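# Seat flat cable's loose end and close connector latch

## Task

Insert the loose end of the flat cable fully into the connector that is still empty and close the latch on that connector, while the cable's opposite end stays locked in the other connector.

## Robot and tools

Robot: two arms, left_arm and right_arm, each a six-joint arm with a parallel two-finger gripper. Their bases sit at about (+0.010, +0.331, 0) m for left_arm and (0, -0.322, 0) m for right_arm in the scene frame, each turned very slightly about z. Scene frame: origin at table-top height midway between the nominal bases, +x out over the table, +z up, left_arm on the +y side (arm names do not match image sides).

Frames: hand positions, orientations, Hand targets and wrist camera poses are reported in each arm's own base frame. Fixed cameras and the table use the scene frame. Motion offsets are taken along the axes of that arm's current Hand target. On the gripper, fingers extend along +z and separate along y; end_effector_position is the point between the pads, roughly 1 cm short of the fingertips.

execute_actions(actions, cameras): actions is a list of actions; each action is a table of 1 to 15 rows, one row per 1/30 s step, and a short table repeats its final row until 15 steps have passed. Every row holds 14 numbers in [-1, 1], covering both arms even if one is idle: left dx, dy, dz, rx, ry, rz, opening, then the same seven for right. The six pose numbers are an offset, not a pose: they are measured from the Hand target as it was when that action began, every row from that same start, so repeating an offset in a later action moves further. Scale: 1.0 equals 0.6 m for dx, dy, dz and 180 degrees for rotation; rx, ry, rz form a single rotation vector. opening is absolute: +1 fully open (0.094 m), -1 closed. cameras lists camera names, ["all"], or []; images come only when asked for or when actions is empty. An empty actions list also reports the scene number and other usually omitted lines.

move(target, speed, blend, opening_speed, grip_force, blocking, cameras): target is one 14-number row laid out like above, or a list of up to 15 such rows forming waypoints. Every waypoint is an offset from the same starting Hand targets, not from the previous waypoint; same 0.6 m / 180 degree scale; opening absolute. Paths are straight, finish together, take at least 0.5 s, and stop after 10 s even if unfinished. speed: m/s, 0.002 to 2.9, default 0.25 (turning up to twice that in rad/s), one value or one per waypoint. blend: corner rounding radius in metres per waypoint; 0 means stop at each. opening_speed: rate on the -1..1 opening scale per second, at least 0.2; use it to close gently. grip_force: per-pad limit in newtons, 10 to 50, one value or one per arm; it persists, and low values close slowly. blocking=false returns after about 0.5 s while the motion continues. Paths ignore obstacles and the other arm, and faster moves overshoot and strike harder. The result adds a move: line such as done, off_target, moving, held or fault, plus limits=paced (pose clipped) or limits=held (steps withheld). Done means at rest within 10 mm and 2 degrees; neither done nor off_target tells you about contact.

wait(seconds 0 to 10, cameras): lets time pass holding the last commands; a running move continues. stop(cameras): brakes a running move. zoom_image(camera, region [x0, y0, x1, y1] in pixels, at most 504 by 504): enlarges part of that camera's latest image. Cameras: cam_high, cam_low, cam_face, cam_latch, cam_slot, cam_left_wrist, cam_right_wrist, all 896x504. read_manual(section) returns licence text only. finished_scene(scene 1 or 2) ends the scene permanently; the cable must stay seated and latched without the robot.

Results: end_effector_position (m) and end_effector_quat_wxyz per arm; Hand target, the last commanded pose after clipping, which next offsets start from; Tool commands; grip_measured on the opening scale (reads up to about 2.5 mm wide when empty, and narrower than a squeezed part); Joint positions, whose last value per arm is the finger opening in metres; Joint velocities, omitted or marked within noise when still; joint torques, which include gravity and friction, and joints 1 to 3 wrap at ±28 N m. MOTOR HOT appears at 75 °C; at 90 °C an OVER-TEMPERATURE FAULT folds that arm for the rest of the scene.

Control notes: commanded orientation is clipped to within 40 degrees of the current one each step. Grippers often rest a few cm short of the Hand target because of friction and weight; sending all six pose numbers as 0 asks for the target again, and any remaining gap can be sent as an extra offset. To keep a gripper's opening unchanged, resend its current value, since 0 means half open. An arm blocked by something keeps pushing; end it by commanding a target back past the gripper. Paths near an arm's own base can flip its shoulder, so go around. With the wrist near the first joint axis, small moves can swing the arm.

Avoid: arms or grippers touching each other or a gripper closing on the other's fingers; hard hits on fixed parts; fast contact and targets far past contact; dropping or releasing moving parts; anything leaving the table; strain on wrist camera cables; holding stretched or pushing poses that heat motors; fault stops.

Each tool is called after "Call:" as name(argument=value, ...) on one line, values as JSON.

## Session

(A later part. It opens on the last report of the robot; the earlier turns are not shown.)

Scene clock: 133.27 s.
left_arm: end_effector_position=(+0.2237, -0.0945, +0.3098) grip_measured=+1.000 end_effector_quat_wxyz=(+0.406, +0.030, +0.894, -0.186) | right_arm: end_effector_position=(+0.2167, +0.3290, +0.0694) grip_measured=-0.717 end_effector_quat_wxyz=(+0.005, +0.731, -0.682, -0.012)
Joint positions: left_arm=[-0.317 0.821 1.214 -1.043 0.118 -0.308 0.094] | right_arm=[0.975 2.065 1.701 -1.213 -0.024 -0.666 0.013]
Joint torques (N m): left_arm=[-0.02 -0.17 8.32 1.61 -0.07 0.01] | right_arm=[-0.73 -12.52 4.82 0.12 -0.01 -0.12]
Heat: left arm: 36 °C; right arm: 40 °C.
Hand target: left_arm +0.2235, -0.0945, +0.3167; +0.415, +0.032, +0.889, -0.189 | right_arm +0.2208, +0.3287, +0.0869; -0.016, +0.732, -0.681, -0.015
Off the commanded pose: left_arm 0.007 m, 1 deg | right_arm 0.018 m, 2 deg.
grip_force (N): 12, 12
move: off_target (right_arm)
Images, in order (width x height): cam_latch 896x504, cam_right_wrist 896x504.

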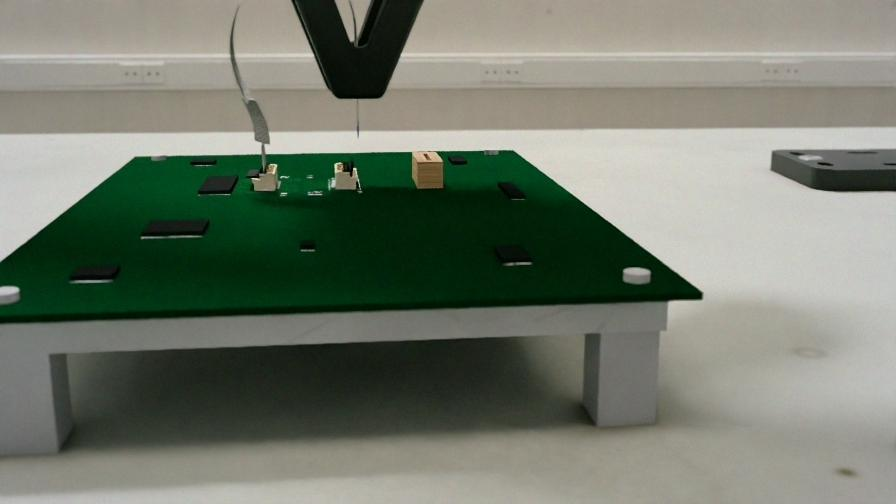

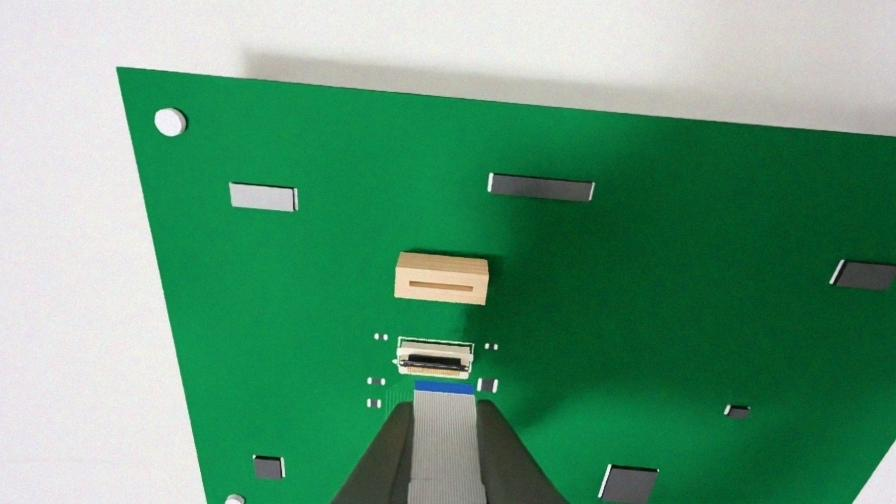

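Call:
move(target=[0,0,0,0,0,0,1,0.0065,0.005,0,0,0,0,-1], speed=0.04, cameras=["cam_latch","cam_right_wrist"])

Call:
zoom_image(camera="cam_latch", region=[300, 90, 400, 210])

Call:
zoom_image(camera="cam_right_wrist", region=[380, 310, 520, 420])

Scene clock: 135.63 s.
left_arm: end_effector_position=(+0.2237, -0.0945, +0.3098) grip_measured=+1.000 end_effector_quat_wxyz=(+0.406, +0.030, +0.894, -0.186) | right_arm: end_effector_position=(+0.2141, +0.3252, +0.0708) grip_measured=-0.717 end_effector_quat_wxyz=(+0.006, +0.732, -0.681, -0.012)
Joint positions: left_arm=[-0.317 0.821 1.214 -1.043 0.118 -0.308 0.094] | right_arm=[0.975 2.049 1.682 -1.213 -0.025 -0.668 0.013]
Joint torques (N m): left_arm=[-0.02 -0.28 8.38 1.58 -0.06 0.01] | right_arm=[-0.76 -12.59 4.05 0.21 -0.01 -0.1]
Heat: left arm: 36 °C; right arm: 39 °C.
Hand target: left_arm +0.2235, -0.0945, +0.3167; +0.415, +0.032, +0.889, -0.189 | right_arm +0.2180, +0.3246, +0.0866; -0.016, +0.732, -0.681, -0.015
Off the commanded pose: left_arm 0.007 m, 1 deg | right_arm 0.016 m, 3 deg.
grip_force (N): 12, 12
move: off_target (right_arm)
Images, in order (width x height): cam_latch 896x504, cam_right_wrist 896x504.

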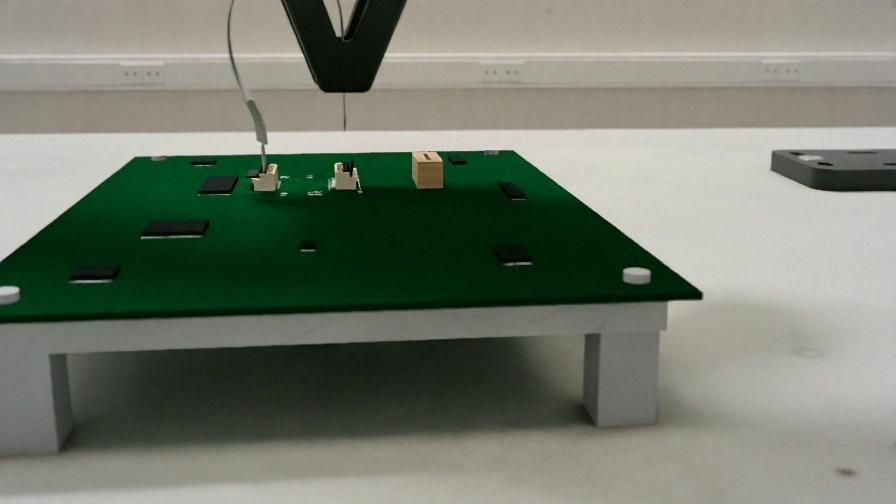

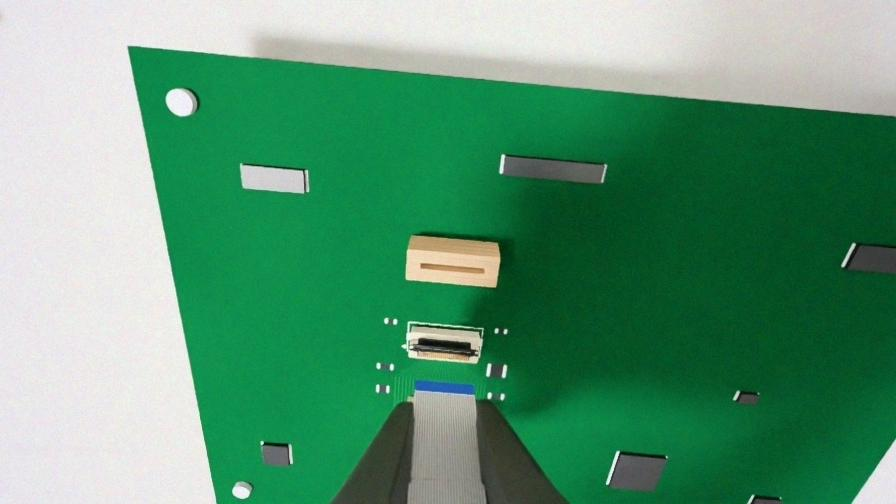

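Scaled by 4.200 from the camera's 896x504 image, which has a finer 1280x720 frame.

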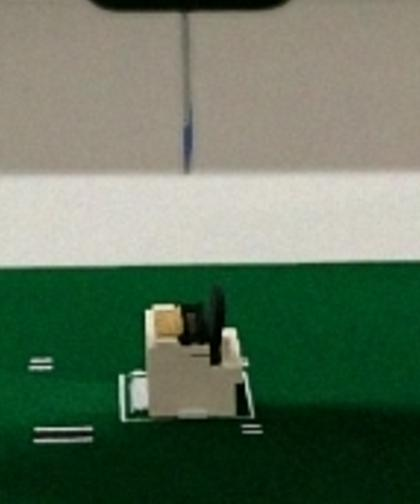

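Scaled by 3.600 from the camera's 896x504 image, which has a finer 1280x720 frame.

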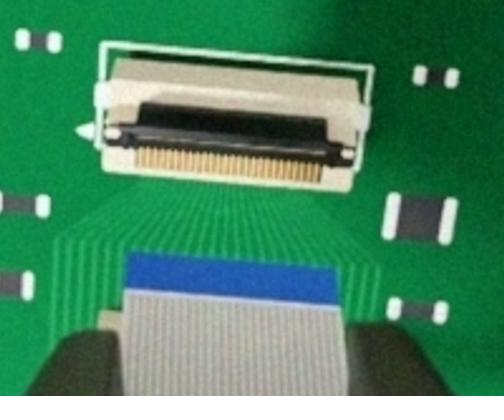

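Call:
move(target=[0,0,0,0,0,0,1,-0.0012,0.001,0.0115,0,0,0,-1], speed=0.04, cameras=["cam_latch","cam_right_wrist"])

Call:
zoom_image(camera="cam_latch", region=[300, 90, 400, 210])

Call:
zoom_image(camera="cam_right_wrist", region=[380, 310, 520, 420])

Scene clock: 138.03 s.
left_arm: end_effector_position=(+0.2237, -0.0945, +0.3098) grip_measured=+1.000 end_effector_quat_wxyz=(+0.406, +0.030, +0.894, -0.186) | right_arm: end_effector_position=(+0.2124, +0.3228, +0.0660) grip_measured=-0.717 end_effector_quat_wxyz=(+0.010, +0.732, -0.681, -0.011)
Joint positions: left_arm=[-0.317 0.821 1.214 -1.043 0.118 -0.308 0.094] | right_arm=[0.975 2.049 1.663 -1.202 -0.025 -0.668 0.013]
Joint torques (N m): left_arm=[-0.02 -0.34 8.14 1.61 -0.01 0.01] | right_arm=[-0.51 -12.22 3.99 0.32 -0.01 -0.07]
Heat: left arm: 36 °C; right arm: 39 °C.
Hand target: left_arm +0.2235, -0.0945, +0.3167; +0.415, +0.032, +0.889, -0.189 | right_arm +0.2174, +0.3256, +0.0798; -0.016, +0.732, -0.681, -0.015
Off the commanded pose: left_arm 0.007 m, 1 deg | right_arm 0.015 m, 3 deg.
grip_force (N): 12, 12
move: off_target (right_arm)
Images, in order (width x height): cam_latch 896x504, cam_right_wrist 896x504.

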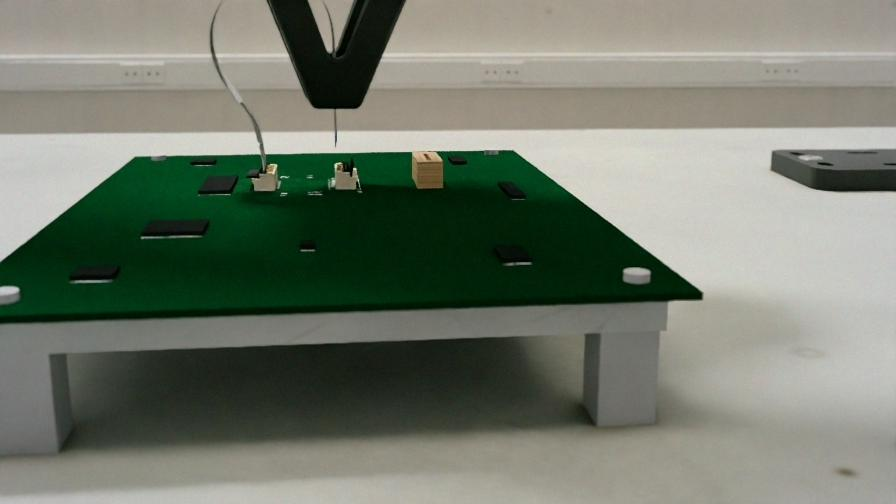

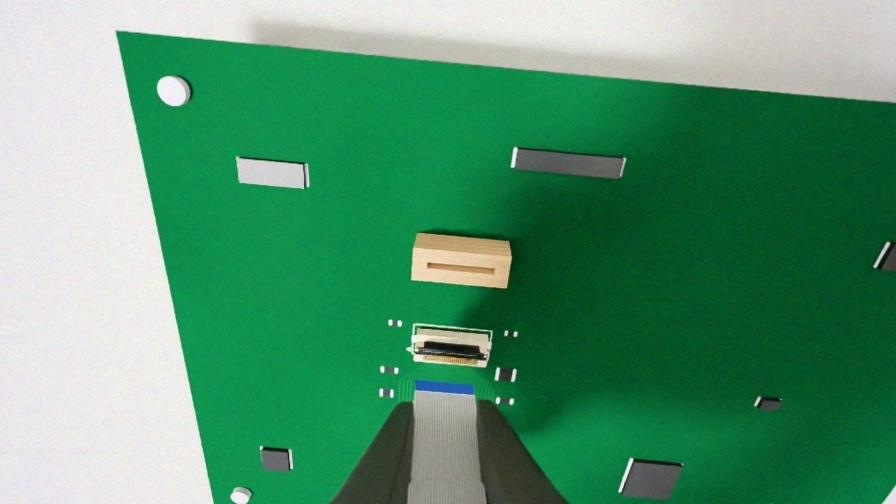

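Scaled by 4.200 from the camera's 896x504 image, which has a finer 1280x720 frame.

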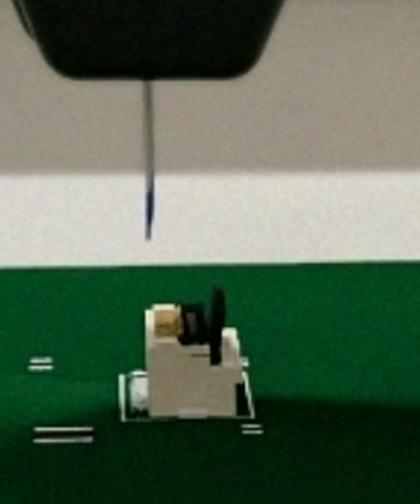

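Scaled by 3.600 from the camera's 896x504 image, which has a finer 1280x720 frame.

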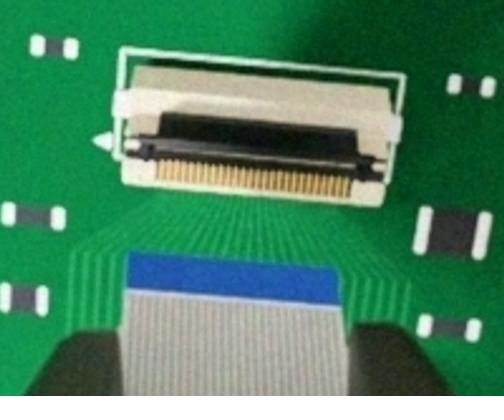

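Call:
move(target=[0,0,0,0,0,0,1,-0.0085,-0.0055,0,0.005,-0.0064,0,-1], speed=0.04, cameras=["cam_latch","cam_right_wrist"])

Call:
zoom_image(camera="cam_latch", region=[300, 90, 400, 210])

Call:
zoom_image(camera="cam_right_wrist", region=[380, 310, 520, 420])

Scene clock: 142.37 s.
left_arm: end_effector_position=(+0.2237, -0.0945, +0.3098) grip_measured=+1.000 end_effector_quat_wxyz=(+0.406, +0.030, +0.894, -0.186) | right_arm: end_effector_position=(+0.2151, +0.3267, +0.0659) grip_measured=-0.717 end_effector_quat_wxyz=(+0.001, +0.732, -0.681, -0.012)
Joint positions: left_arm=[-0.317 0.821 1.214 -1.043 0.118 -0.308 0.094] | right_arm=[0.975 2.049 1.663 -1.184 -0.025 -0.668 0.013]
Joint torques (N m): left_arm=[-0.03 -0.23 8.27 1.58 -0.02 0.03] | right_arm=[-0.42 -12.37 3.84 0.43 -0.01 -0.06]
Heat: left arm: 37 °C; right arm: 38 °C.
Hand target: left_arm +0.2235, -0.0945, +0.3167; +0.415, +0.032, +0.889, -0.189 | right_arm +0.2203, +0.3309, +0.0800; -0.029, +0.731, -0.681, -0.017
Off the commanded pose: left_arm 0.007 m, 1 deg | right_arm 0.016 m, 3 deg.
grip_force (N): 12, 12
move: off_target (right_arm)
Images, in order (width x height): cam_latch 896x504, cam_right_wrist 896x504.

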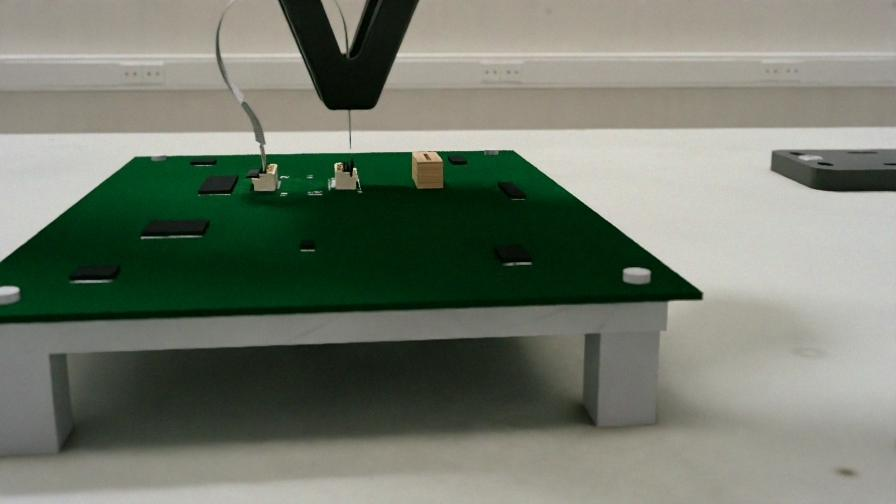

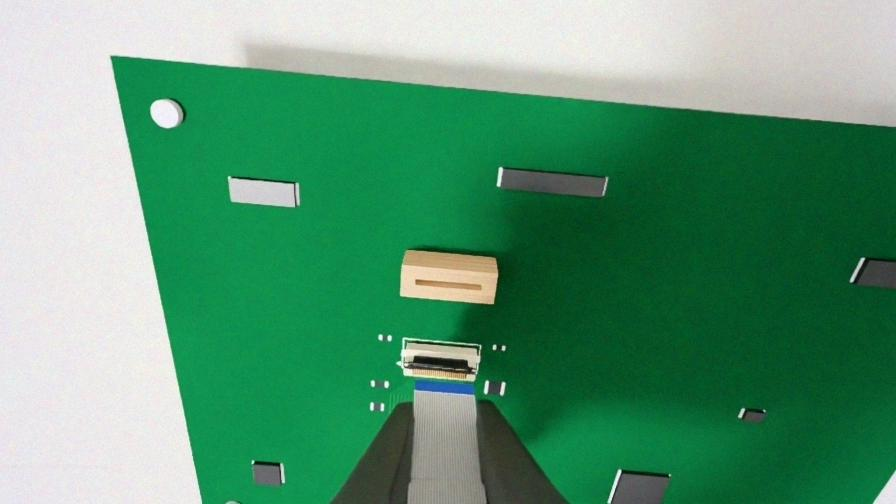

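Scaled by 4.200 from the camera's 896x504 image, which has a finer 1280x720 frame.

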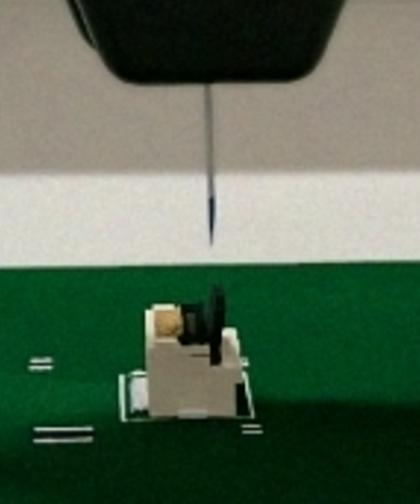

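Scaled by 3.600 from the camera's 896x504 image, which has a finer 1280x720 frame.

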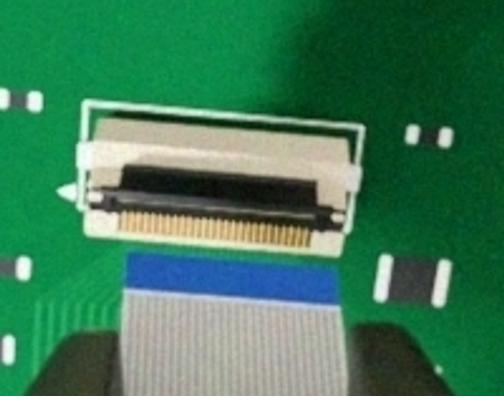

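Call:
move(target=[0,0,0,0,0,0,1,0,0,0.0117,0,0.0013,-0.0017,0,-1], speed=0.04, cameras=["cam_latch","cam_right_wrist"])


Call:
move(target=[0,0,0,0,0,0,1,0,0,0.0117,0.0013,-0.0017,0,-1], speed=0.04, cameras=["cam_latch","cam_right_wrist"])

Call:
zoom_image(camera="cam_latch", region=[300, 90, 400, 210])

Call:
zoom_image(camera="cam_right_wrist", region=[380, 310, 520, 420])

Scene clock: 146.20 s.
left_arm: end_effector_position=(+0.2237, -0.0945, +0.3098) grip_measured=+1.000 end_effector_quat_wxyz=(+0.406, +0.030, +0.894, -0.186) | right_arm: end_effector_position=(+0.2140, +0.3254, +0.0577) grip_measured=-0.717 end_effector_quat_wxyz=(+0.002, +0.732, -0.681, -0.013)
Joint positions: left_arm=[-0.317 0.821 1.214 -1.043 0.118 -0.308 0.094] | right_arm=[0.975 2.049 1.629 -1.152 -0.026 -0.668 0.013]
Joint torques (N m): left_arm=[0.12 -0.18 8.34 1.61 0 0.05] | right_arm=[-0.38 -12.46 4.04 0.44 0 -0.05]
Heat: left arm: 37 °C; right arm: 37 °C.
Hand target: left_arm +0.2235, -0.0945, +0.3167; +0.415, +0.032, +0.889, -0.189 | right_arm +0.2204, +0.3314, +0.0730; -0.032, +0.731, -0.681, -0.017
Off the commanded pose: left_arm 0.007 m, 1 deg | right_arm 0.018 m, 4 deg.
grip_force (N): 12, 12
move: off_target (right_arm)
Images, in order (width x height): cam_latch 896x504, cam_right_wrist 896x504.

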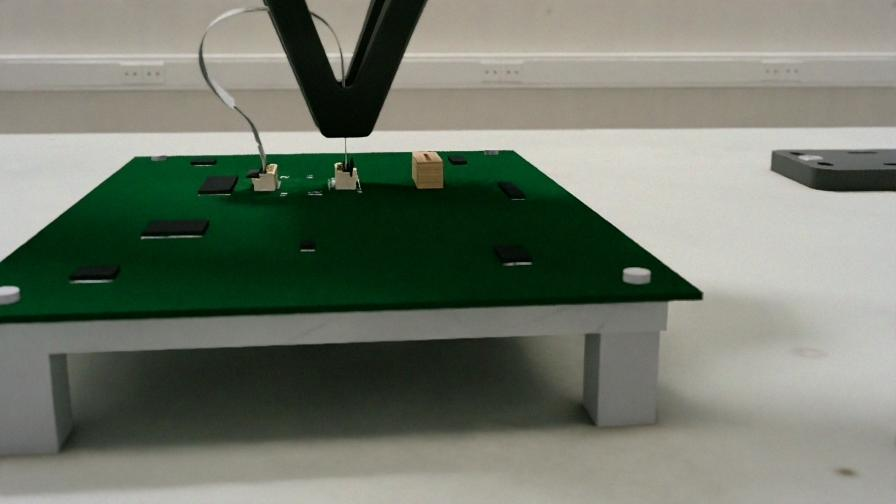

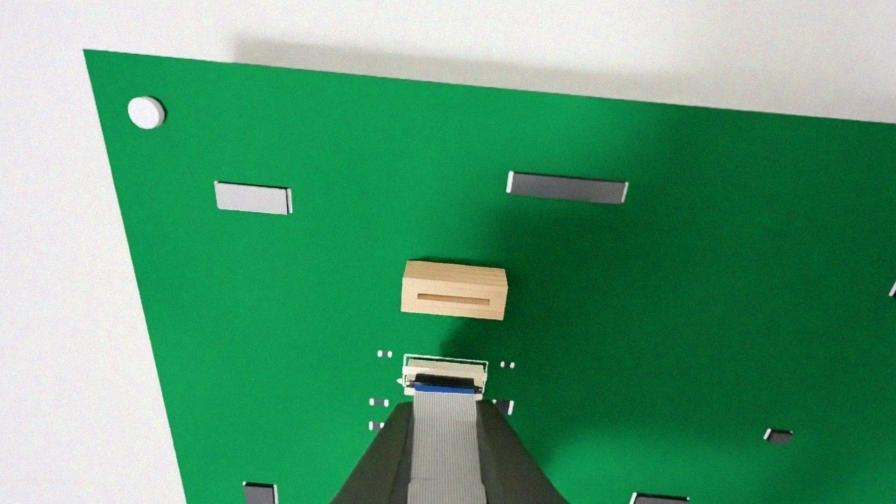

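Scaled by 4.200 from the camera's 896x504 image, which has a finer 1280x720 frame.

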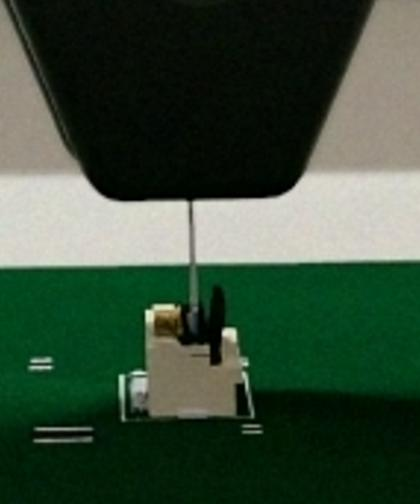

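Scaled by 3.600 from the camera's 896x504 image, which has a finer 1280x720 frame.

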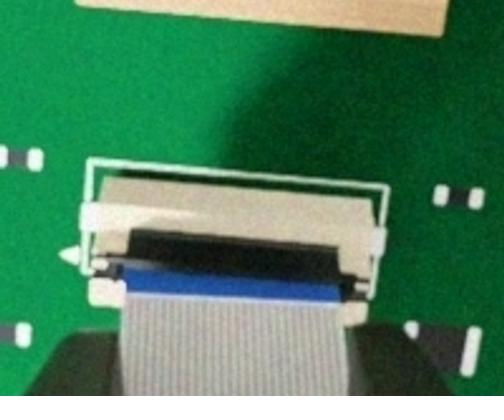

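Call:
move(target=[0,0,0,0,0,0,1,-0.001,-0.0007,0.0067,0,0,0,-1], speed=0.03, cameras=["cam_latch","cam_right_wrist","cam_slot"])

Call:
zoom_image(camera="cam_latch", region=[300, 90, 400, 210])

Call:
zoom_image(camera="cam_right_wrist", region=[380, 310, 520, 420])

Call:
zoom_image(camera="cam_slot", region=[380, 200, 560, 400])

Scene clock: 148.33 s.
left_arm: end_effector_position=(+0.2237, -0.0945, +0.3098) grip_measured=+1.000 end_effector_quat_wxyz=(+0.406, +0.030, +0.894, -0.186) | right_arm: end_effector_position=(+0.2141, +0.3258, +0.0564) grip_measured=-0.717 end_effector_quat_wxyz=(+0.001, +0.732, -0.681, -0.013)
Joint positions: left_arm=[-0.317 0.821 1.214 -1.043 0.118 -0.308 0.094] | right_arm=[0.975 2.049 1.625 -1.144 -0.027 -0.668 0.013]
Joint torques (N m): left_arm=[0.05 -0.2 8.54 1.57 0.02 0.06] | right_arm=[-0.36 -11.97 3.93 0.52 0.01 -0.04]
Heat: left arm: 37 °C; right arm: 37 °C.
Hand target: left_arm +0.2235, -0.0945, +0.3167; +0.415, +0.032, +0.889, -0.189 | right_arm +0.2209, +0.3323, +0.0691; -0.032, +0.731, -0.681, -0.017
Off the commanded pose: left_arm 0.007 m, 1 deg | right_arm 0.016 m, 4 deg.
grip_force (N): 12, 12
move: off_target (right_arm)
Images, in order (width x height): cam_latch 896x504, cam_slot 896x504, cam_right_wrist 896x504.

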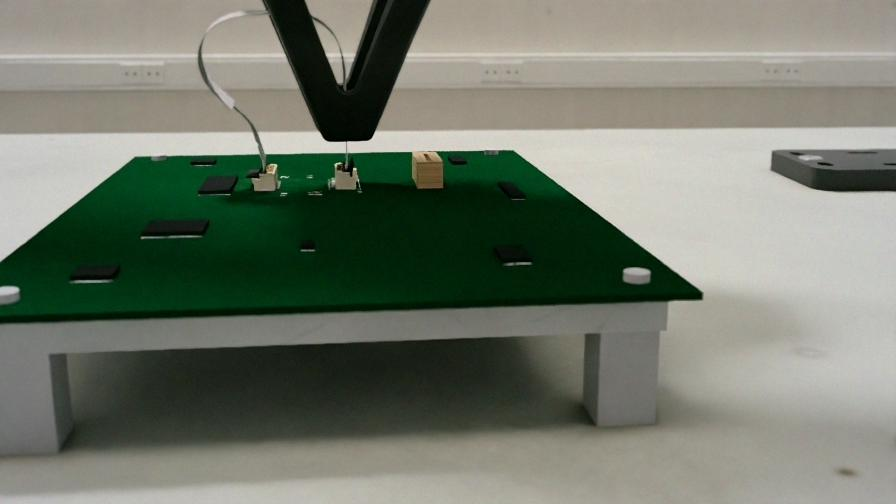

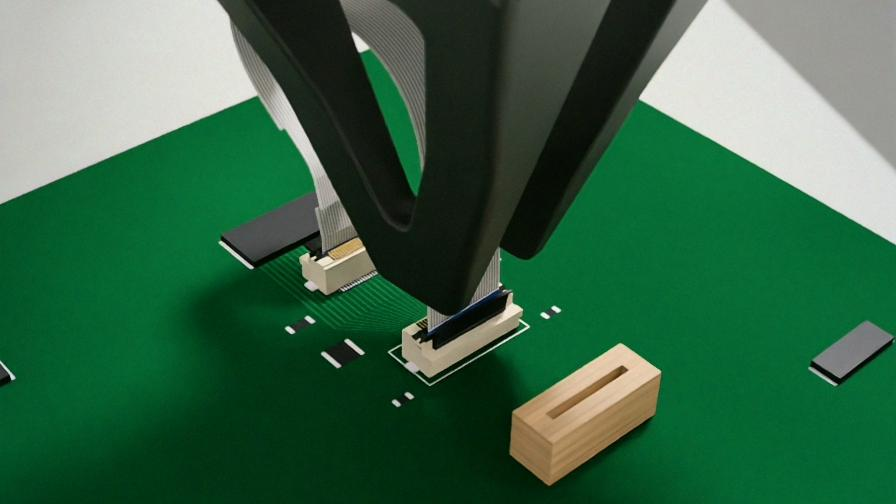

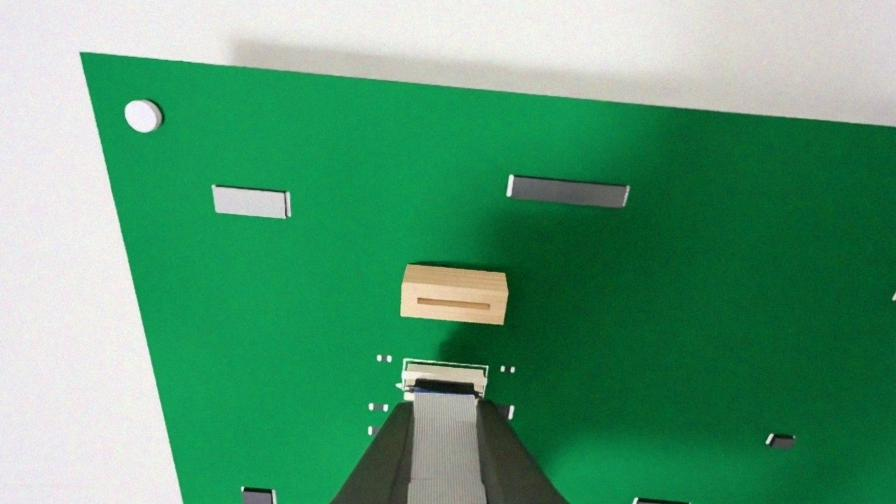

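Scaled by 4.200 from the camera's 896x504 image, which has a finer 1280x720 frame.

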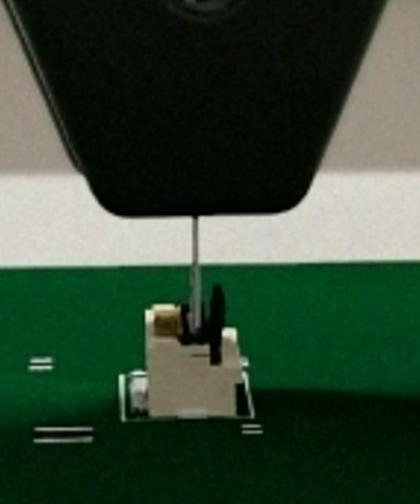

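Scaled by 3.600 from the camera's 896x504 image, which has a finer 1280x720 frame.

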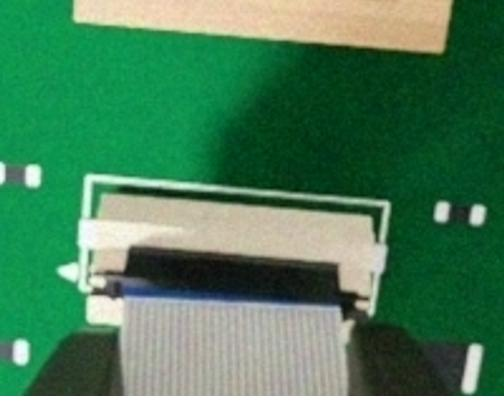

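Scaled by 2.520 from the camera's 896x504 image, which has a finer 1280x720 frame.

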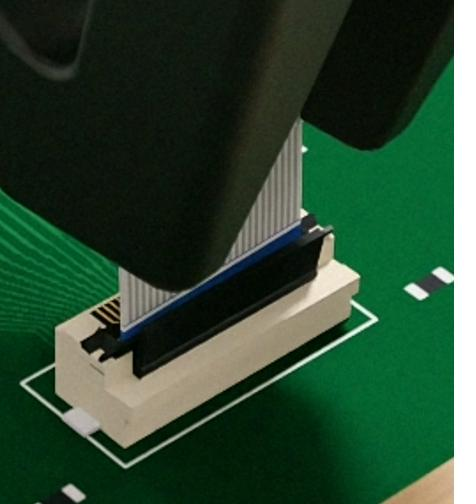

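Call:
move(target=[0,0,0,0,0,0,1,-0.001,-0.0005,0.0067,0,0,0,-1], speed=0.03, cameras=["cam_latch","cam_right_wrist","cam_slot"])

Call:
zoom_image(camera="cam_latch", region=[300, 90, 400, 210])

Call:
zoom_image(camera="cam_slot", region=[380, 200, 560, 400])

Scene clock: 150.67 s.
left_arm: end_effector_position=(+0.2237, -0.0945, +0.3098) grip_measured=+1.000 end_effector_quat_wxyz=(+0.406, +0.030, +0.894, -0.186) | right_arm: end_effector_position=(+0.2141, +0.3260, +0.0555) grip_measured=-0.717 end_effector_quat_wxyz=(+0.000, +0.732, -0.681, -0.014)
Joint positions: left_arm=[-0.317 0.821 1.214 -1.043 0.118 -0.308 0.094] | right_arm=[0.975 2.049 1.621 -1.139 -0.027 -0.668 0.013]
Joint torques (N m): left_arm=[0.12 -0.13 8.25 1.58 -0.02 0] | right_arm=[-0.31 -11.48 3.74 0.58 0.01 -0.04]
Heat: left arm: 37 °C; right arm: 37 °C.
Hand target: left_arm +0.2235, -0.0945, +0.3167; +0.415, +0.032, +0.889, -0.189 | right_arm +0.2212, +0.3331, +0.0651; -0.032, +0.731, -0.681, -0.017
Off the commanded pose: left_arm 0.007 m, 1 deg | right_arm 0.014 m, 4 deg.
grip_force (N): 12, 12
move: off_target (right_arm)
Images, in order (width x height): cam_latch 896x504, cam_slot 896x504, cam_right_wrist 896x504.

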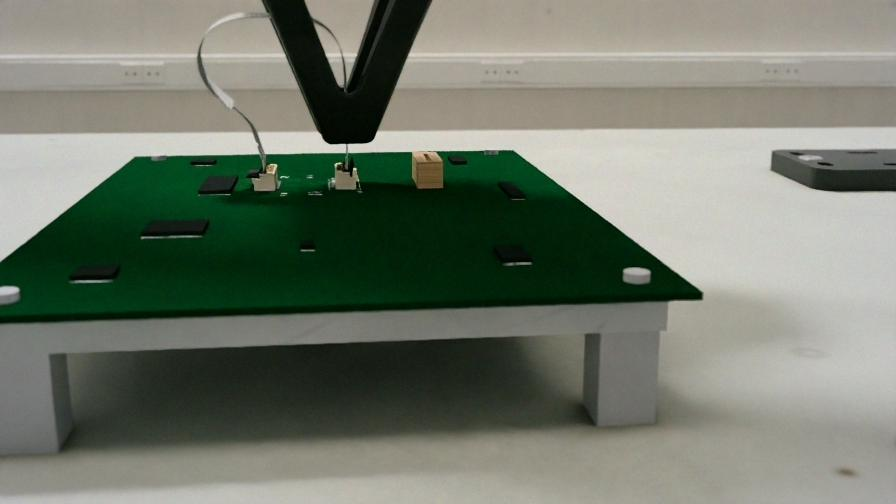

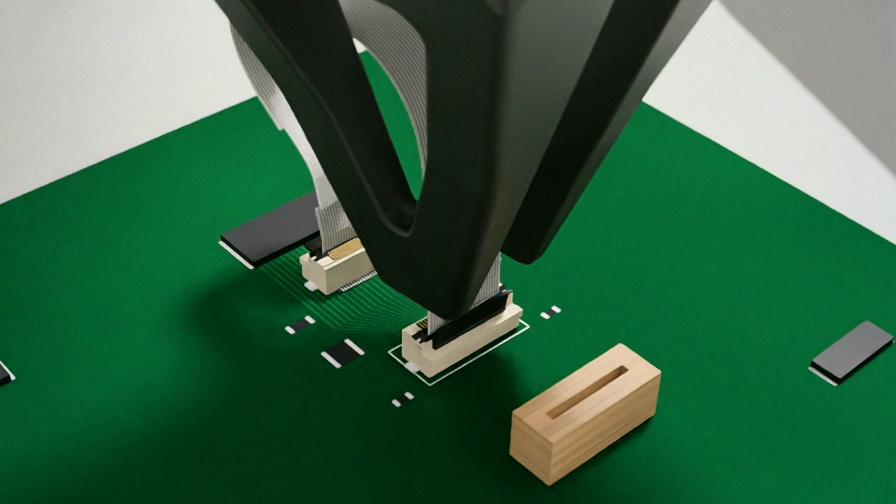

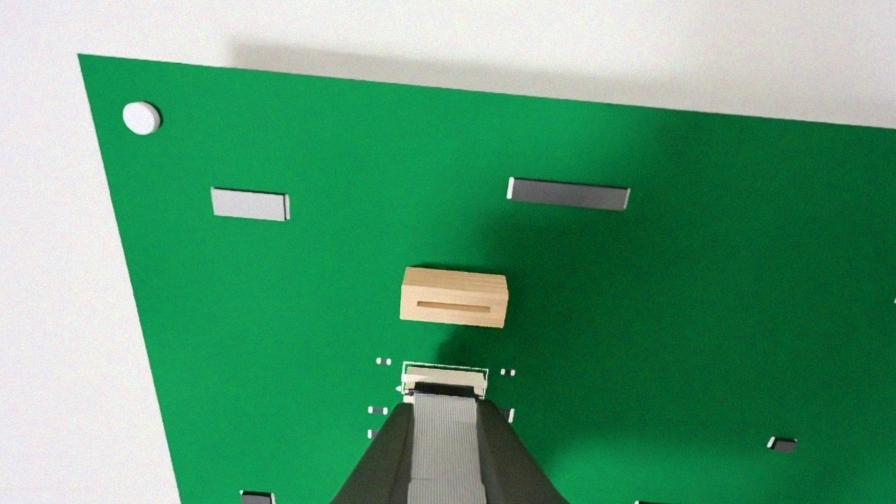

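Scaled by 4.200 from the camera's 896x504 image, which has a finer 1280x720 frame.

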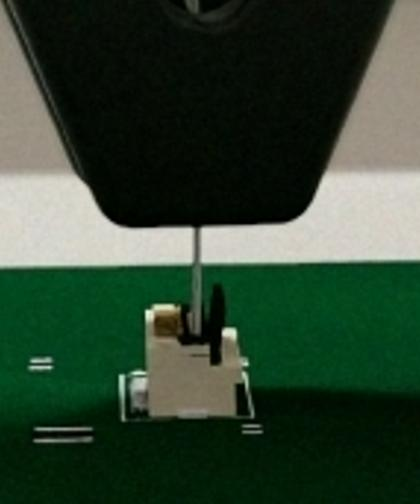

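Scaled by 2.520 from the camera's 896x504 image, which has a finer 1280x720 frame.

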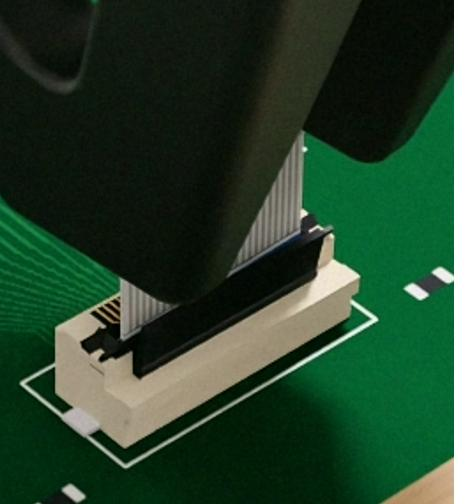

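Call:
move(target=[0,0,0,0,0,0,1,0,0,0.0067,0,0,0,-1], speed=0.03, cameras=["cam_latch","cam_right_wrist","cam_slot"])

Call:
zoom_image(camera="cam_latch", region=[300, 90, 400, 210])

Call:
zoom_image(camera="cam_slot", region=[380, 200, 560, 400])

Call:
zoom_image(camera="cam_right_wrist", region=[380, 310, 520, 420])

Scene clock: 152.67 s.
left_arm: end_effector_position=(+0.2237, -0.0945, +0.3098) grip_measured=+1.000 end_effector_quat_wxyz=(+0.406, +0.030, +0.894, -0.186) | right_arm: end_effector_position=(+0.2140, +0.3263, +0.0549) grip_measured=-0.717 end_effector_quat_wxyz=(-0.002, +0.732, -0.681, -0.015)
Joint positions: left_arm=[-0.317 0.821 1.214 -1.043 0.118 -0.308 0.094] | right_arm=[0.975 2.046 1.614 -1.131 -0.029 -0.668 0.013]
Joint torques (N m): left_arm=[0.17 -0.27 8.4 1.57 -0.02 0.02] | right_arm=[-0.27 -10.93 3.48 0.65 0.02 -0.03]
Heat: left arm: 37 °C; right arm: 37 °C.
Hand target: left_arm +0.2235, -0.0945, +0.3167; +0.415, +0.032, +0.889, -0.189 | right_arm +0.2213, +0.3335, +0.0612; -0.032, +0.731, -0.681, -0.017
Off the commanded pose: left_arm 0.007 m, 1 deg | right_arm 0.012 m, 4 deg.
grip_force (N): 12, 12
move: off_target (right_arm)
Images, in order (width x height): cam_latch 896x504, cam_slot 896x504, cam_right_wrist 896x504.

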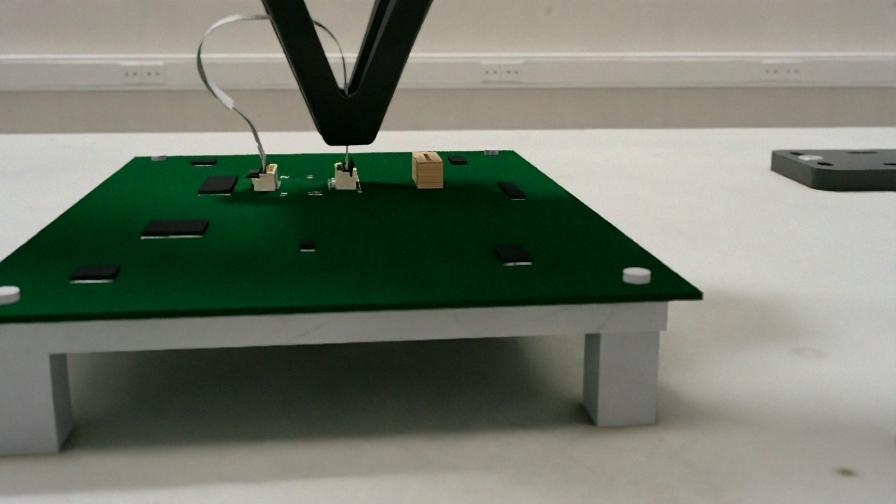

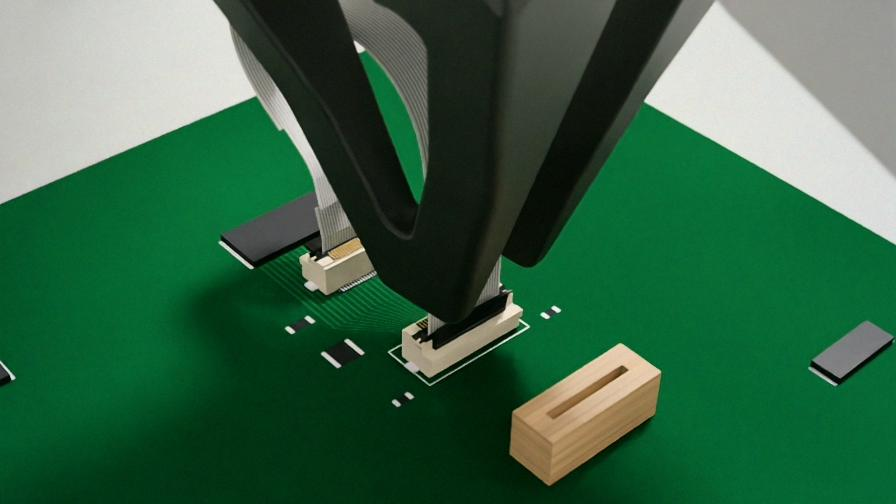

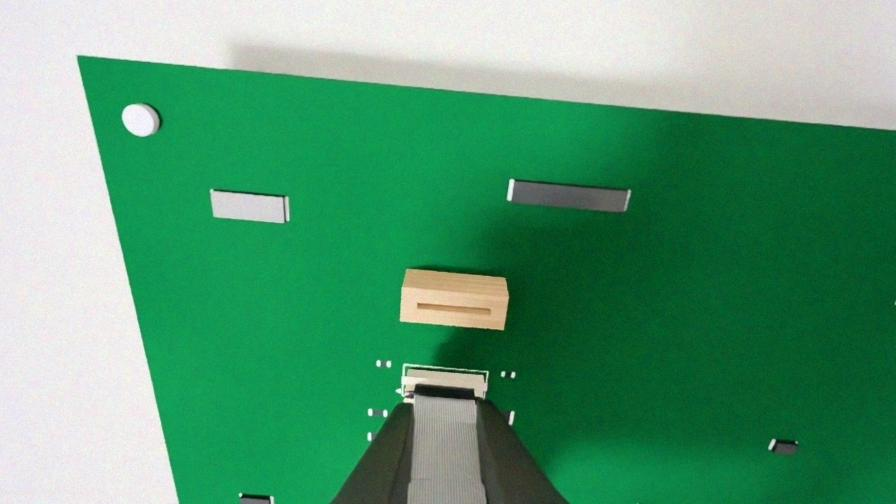

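Scaled by 4.200 from the camera's 896x504 image, which has a finer 1280x720 frame.

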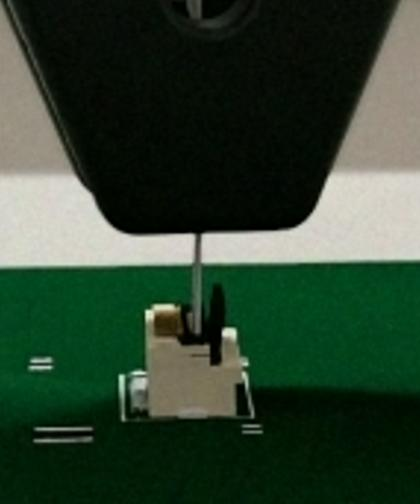

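Scaled by 2.520 from the camera's 896x504 image, which has a finer 1280x720 frame.

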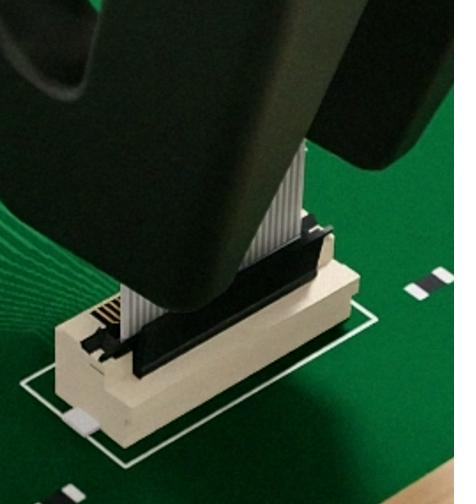

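Scaled by 3.600 from the camera's 896x504 image, which has a finer 1280x720 frame.

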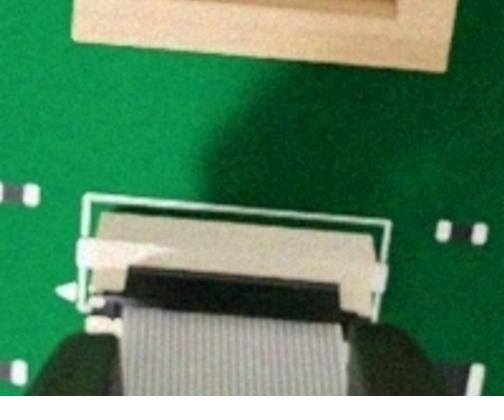

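Call:
move(target=[0,0,0,0,0,0,1,0,0,0.0083,0,0,0,-1], speed=0.03, cameras=["cam_latch","cam_slot"])

Call:
zoom_image(camera="cam_latch", region=[300, 90, 400, 210])

Call:
zoom_image(camera="cam_slot", region=[380, 270, 540, 390])

Scene clock: 154.93 s.
left_arm: end_effector_position=(+0.2237, -0.0945, +0.3098) grip_measured=+1.000 end_effector_quat_wxyz=(+0.406, +0.030, +0.894, -0.186) | right_arm: end_effector_position=(+0.2140, +0.3270, +0.0544) grip_measured=-0.717 end_effector_quat_wxyz=(-0.005, +0.732, -0.681, -0.016)
Joint positions: left_arm=[-0.317 0.821 1.214 -1.043 0.118 -0.308 0.094] | right_arm=[0.975 2.041 1.605 -1.12 -0.031 -0.668 0.013]
Joint torques (N m): left_arm=[0.02 -0.17 8.23 1.59 -0.03 0.03] | right_arm=[-0.24 -10.14 3.21 0.72 0.03 -0.03]
Heat: left arm: 37 °C; right arm: 37 °C.
Hand target: left_arm +0.2235, -0.0945, +0.3167; +0.415, +0.032, +0.889, -0.189 | right_arm +0.2214, +0.3338, +0.0562; -0.032, +0.731, -0.681, -0.017
Off the commanded pose: left_arm 0.007 m, 1 deg | right_arm 0.010 m, 3 deg.
grip_force (N): 12, 12
move: off_target (right_arm)
Images, in order (width x height): cam_latch 896x504, cam_slot 896x504.

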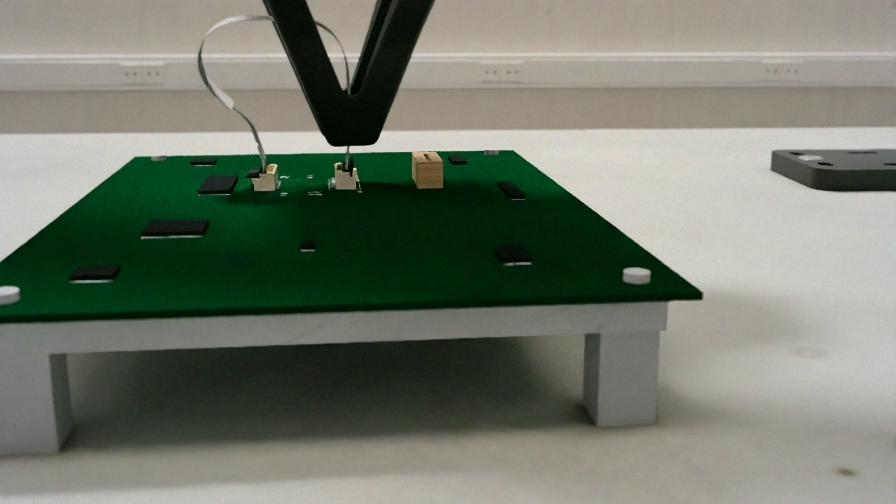

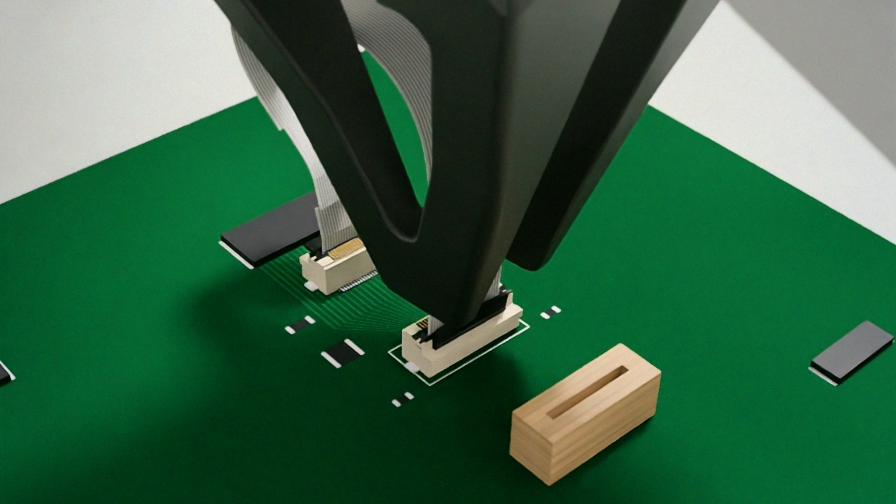

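Scaled by 4.200 from the camera's 896x504 image, which has a finer 1280x720 frame.

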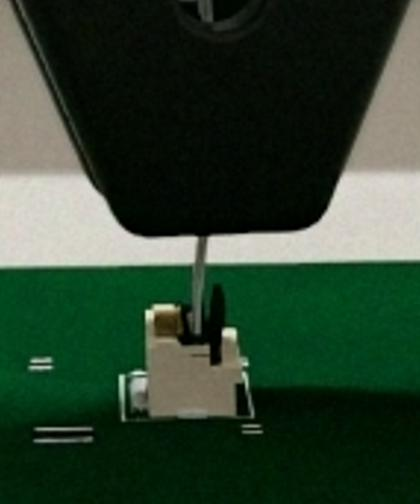

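Scaled by 3.150 from the camera's 896x504 image, which has a finer 1280x720 frame.

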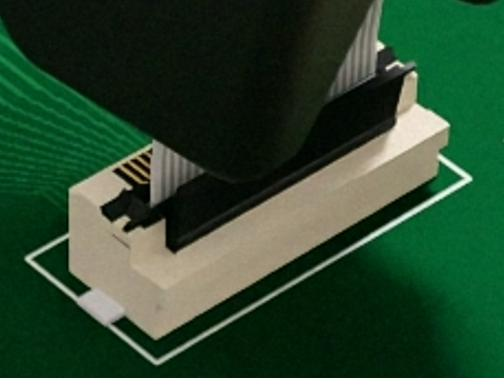

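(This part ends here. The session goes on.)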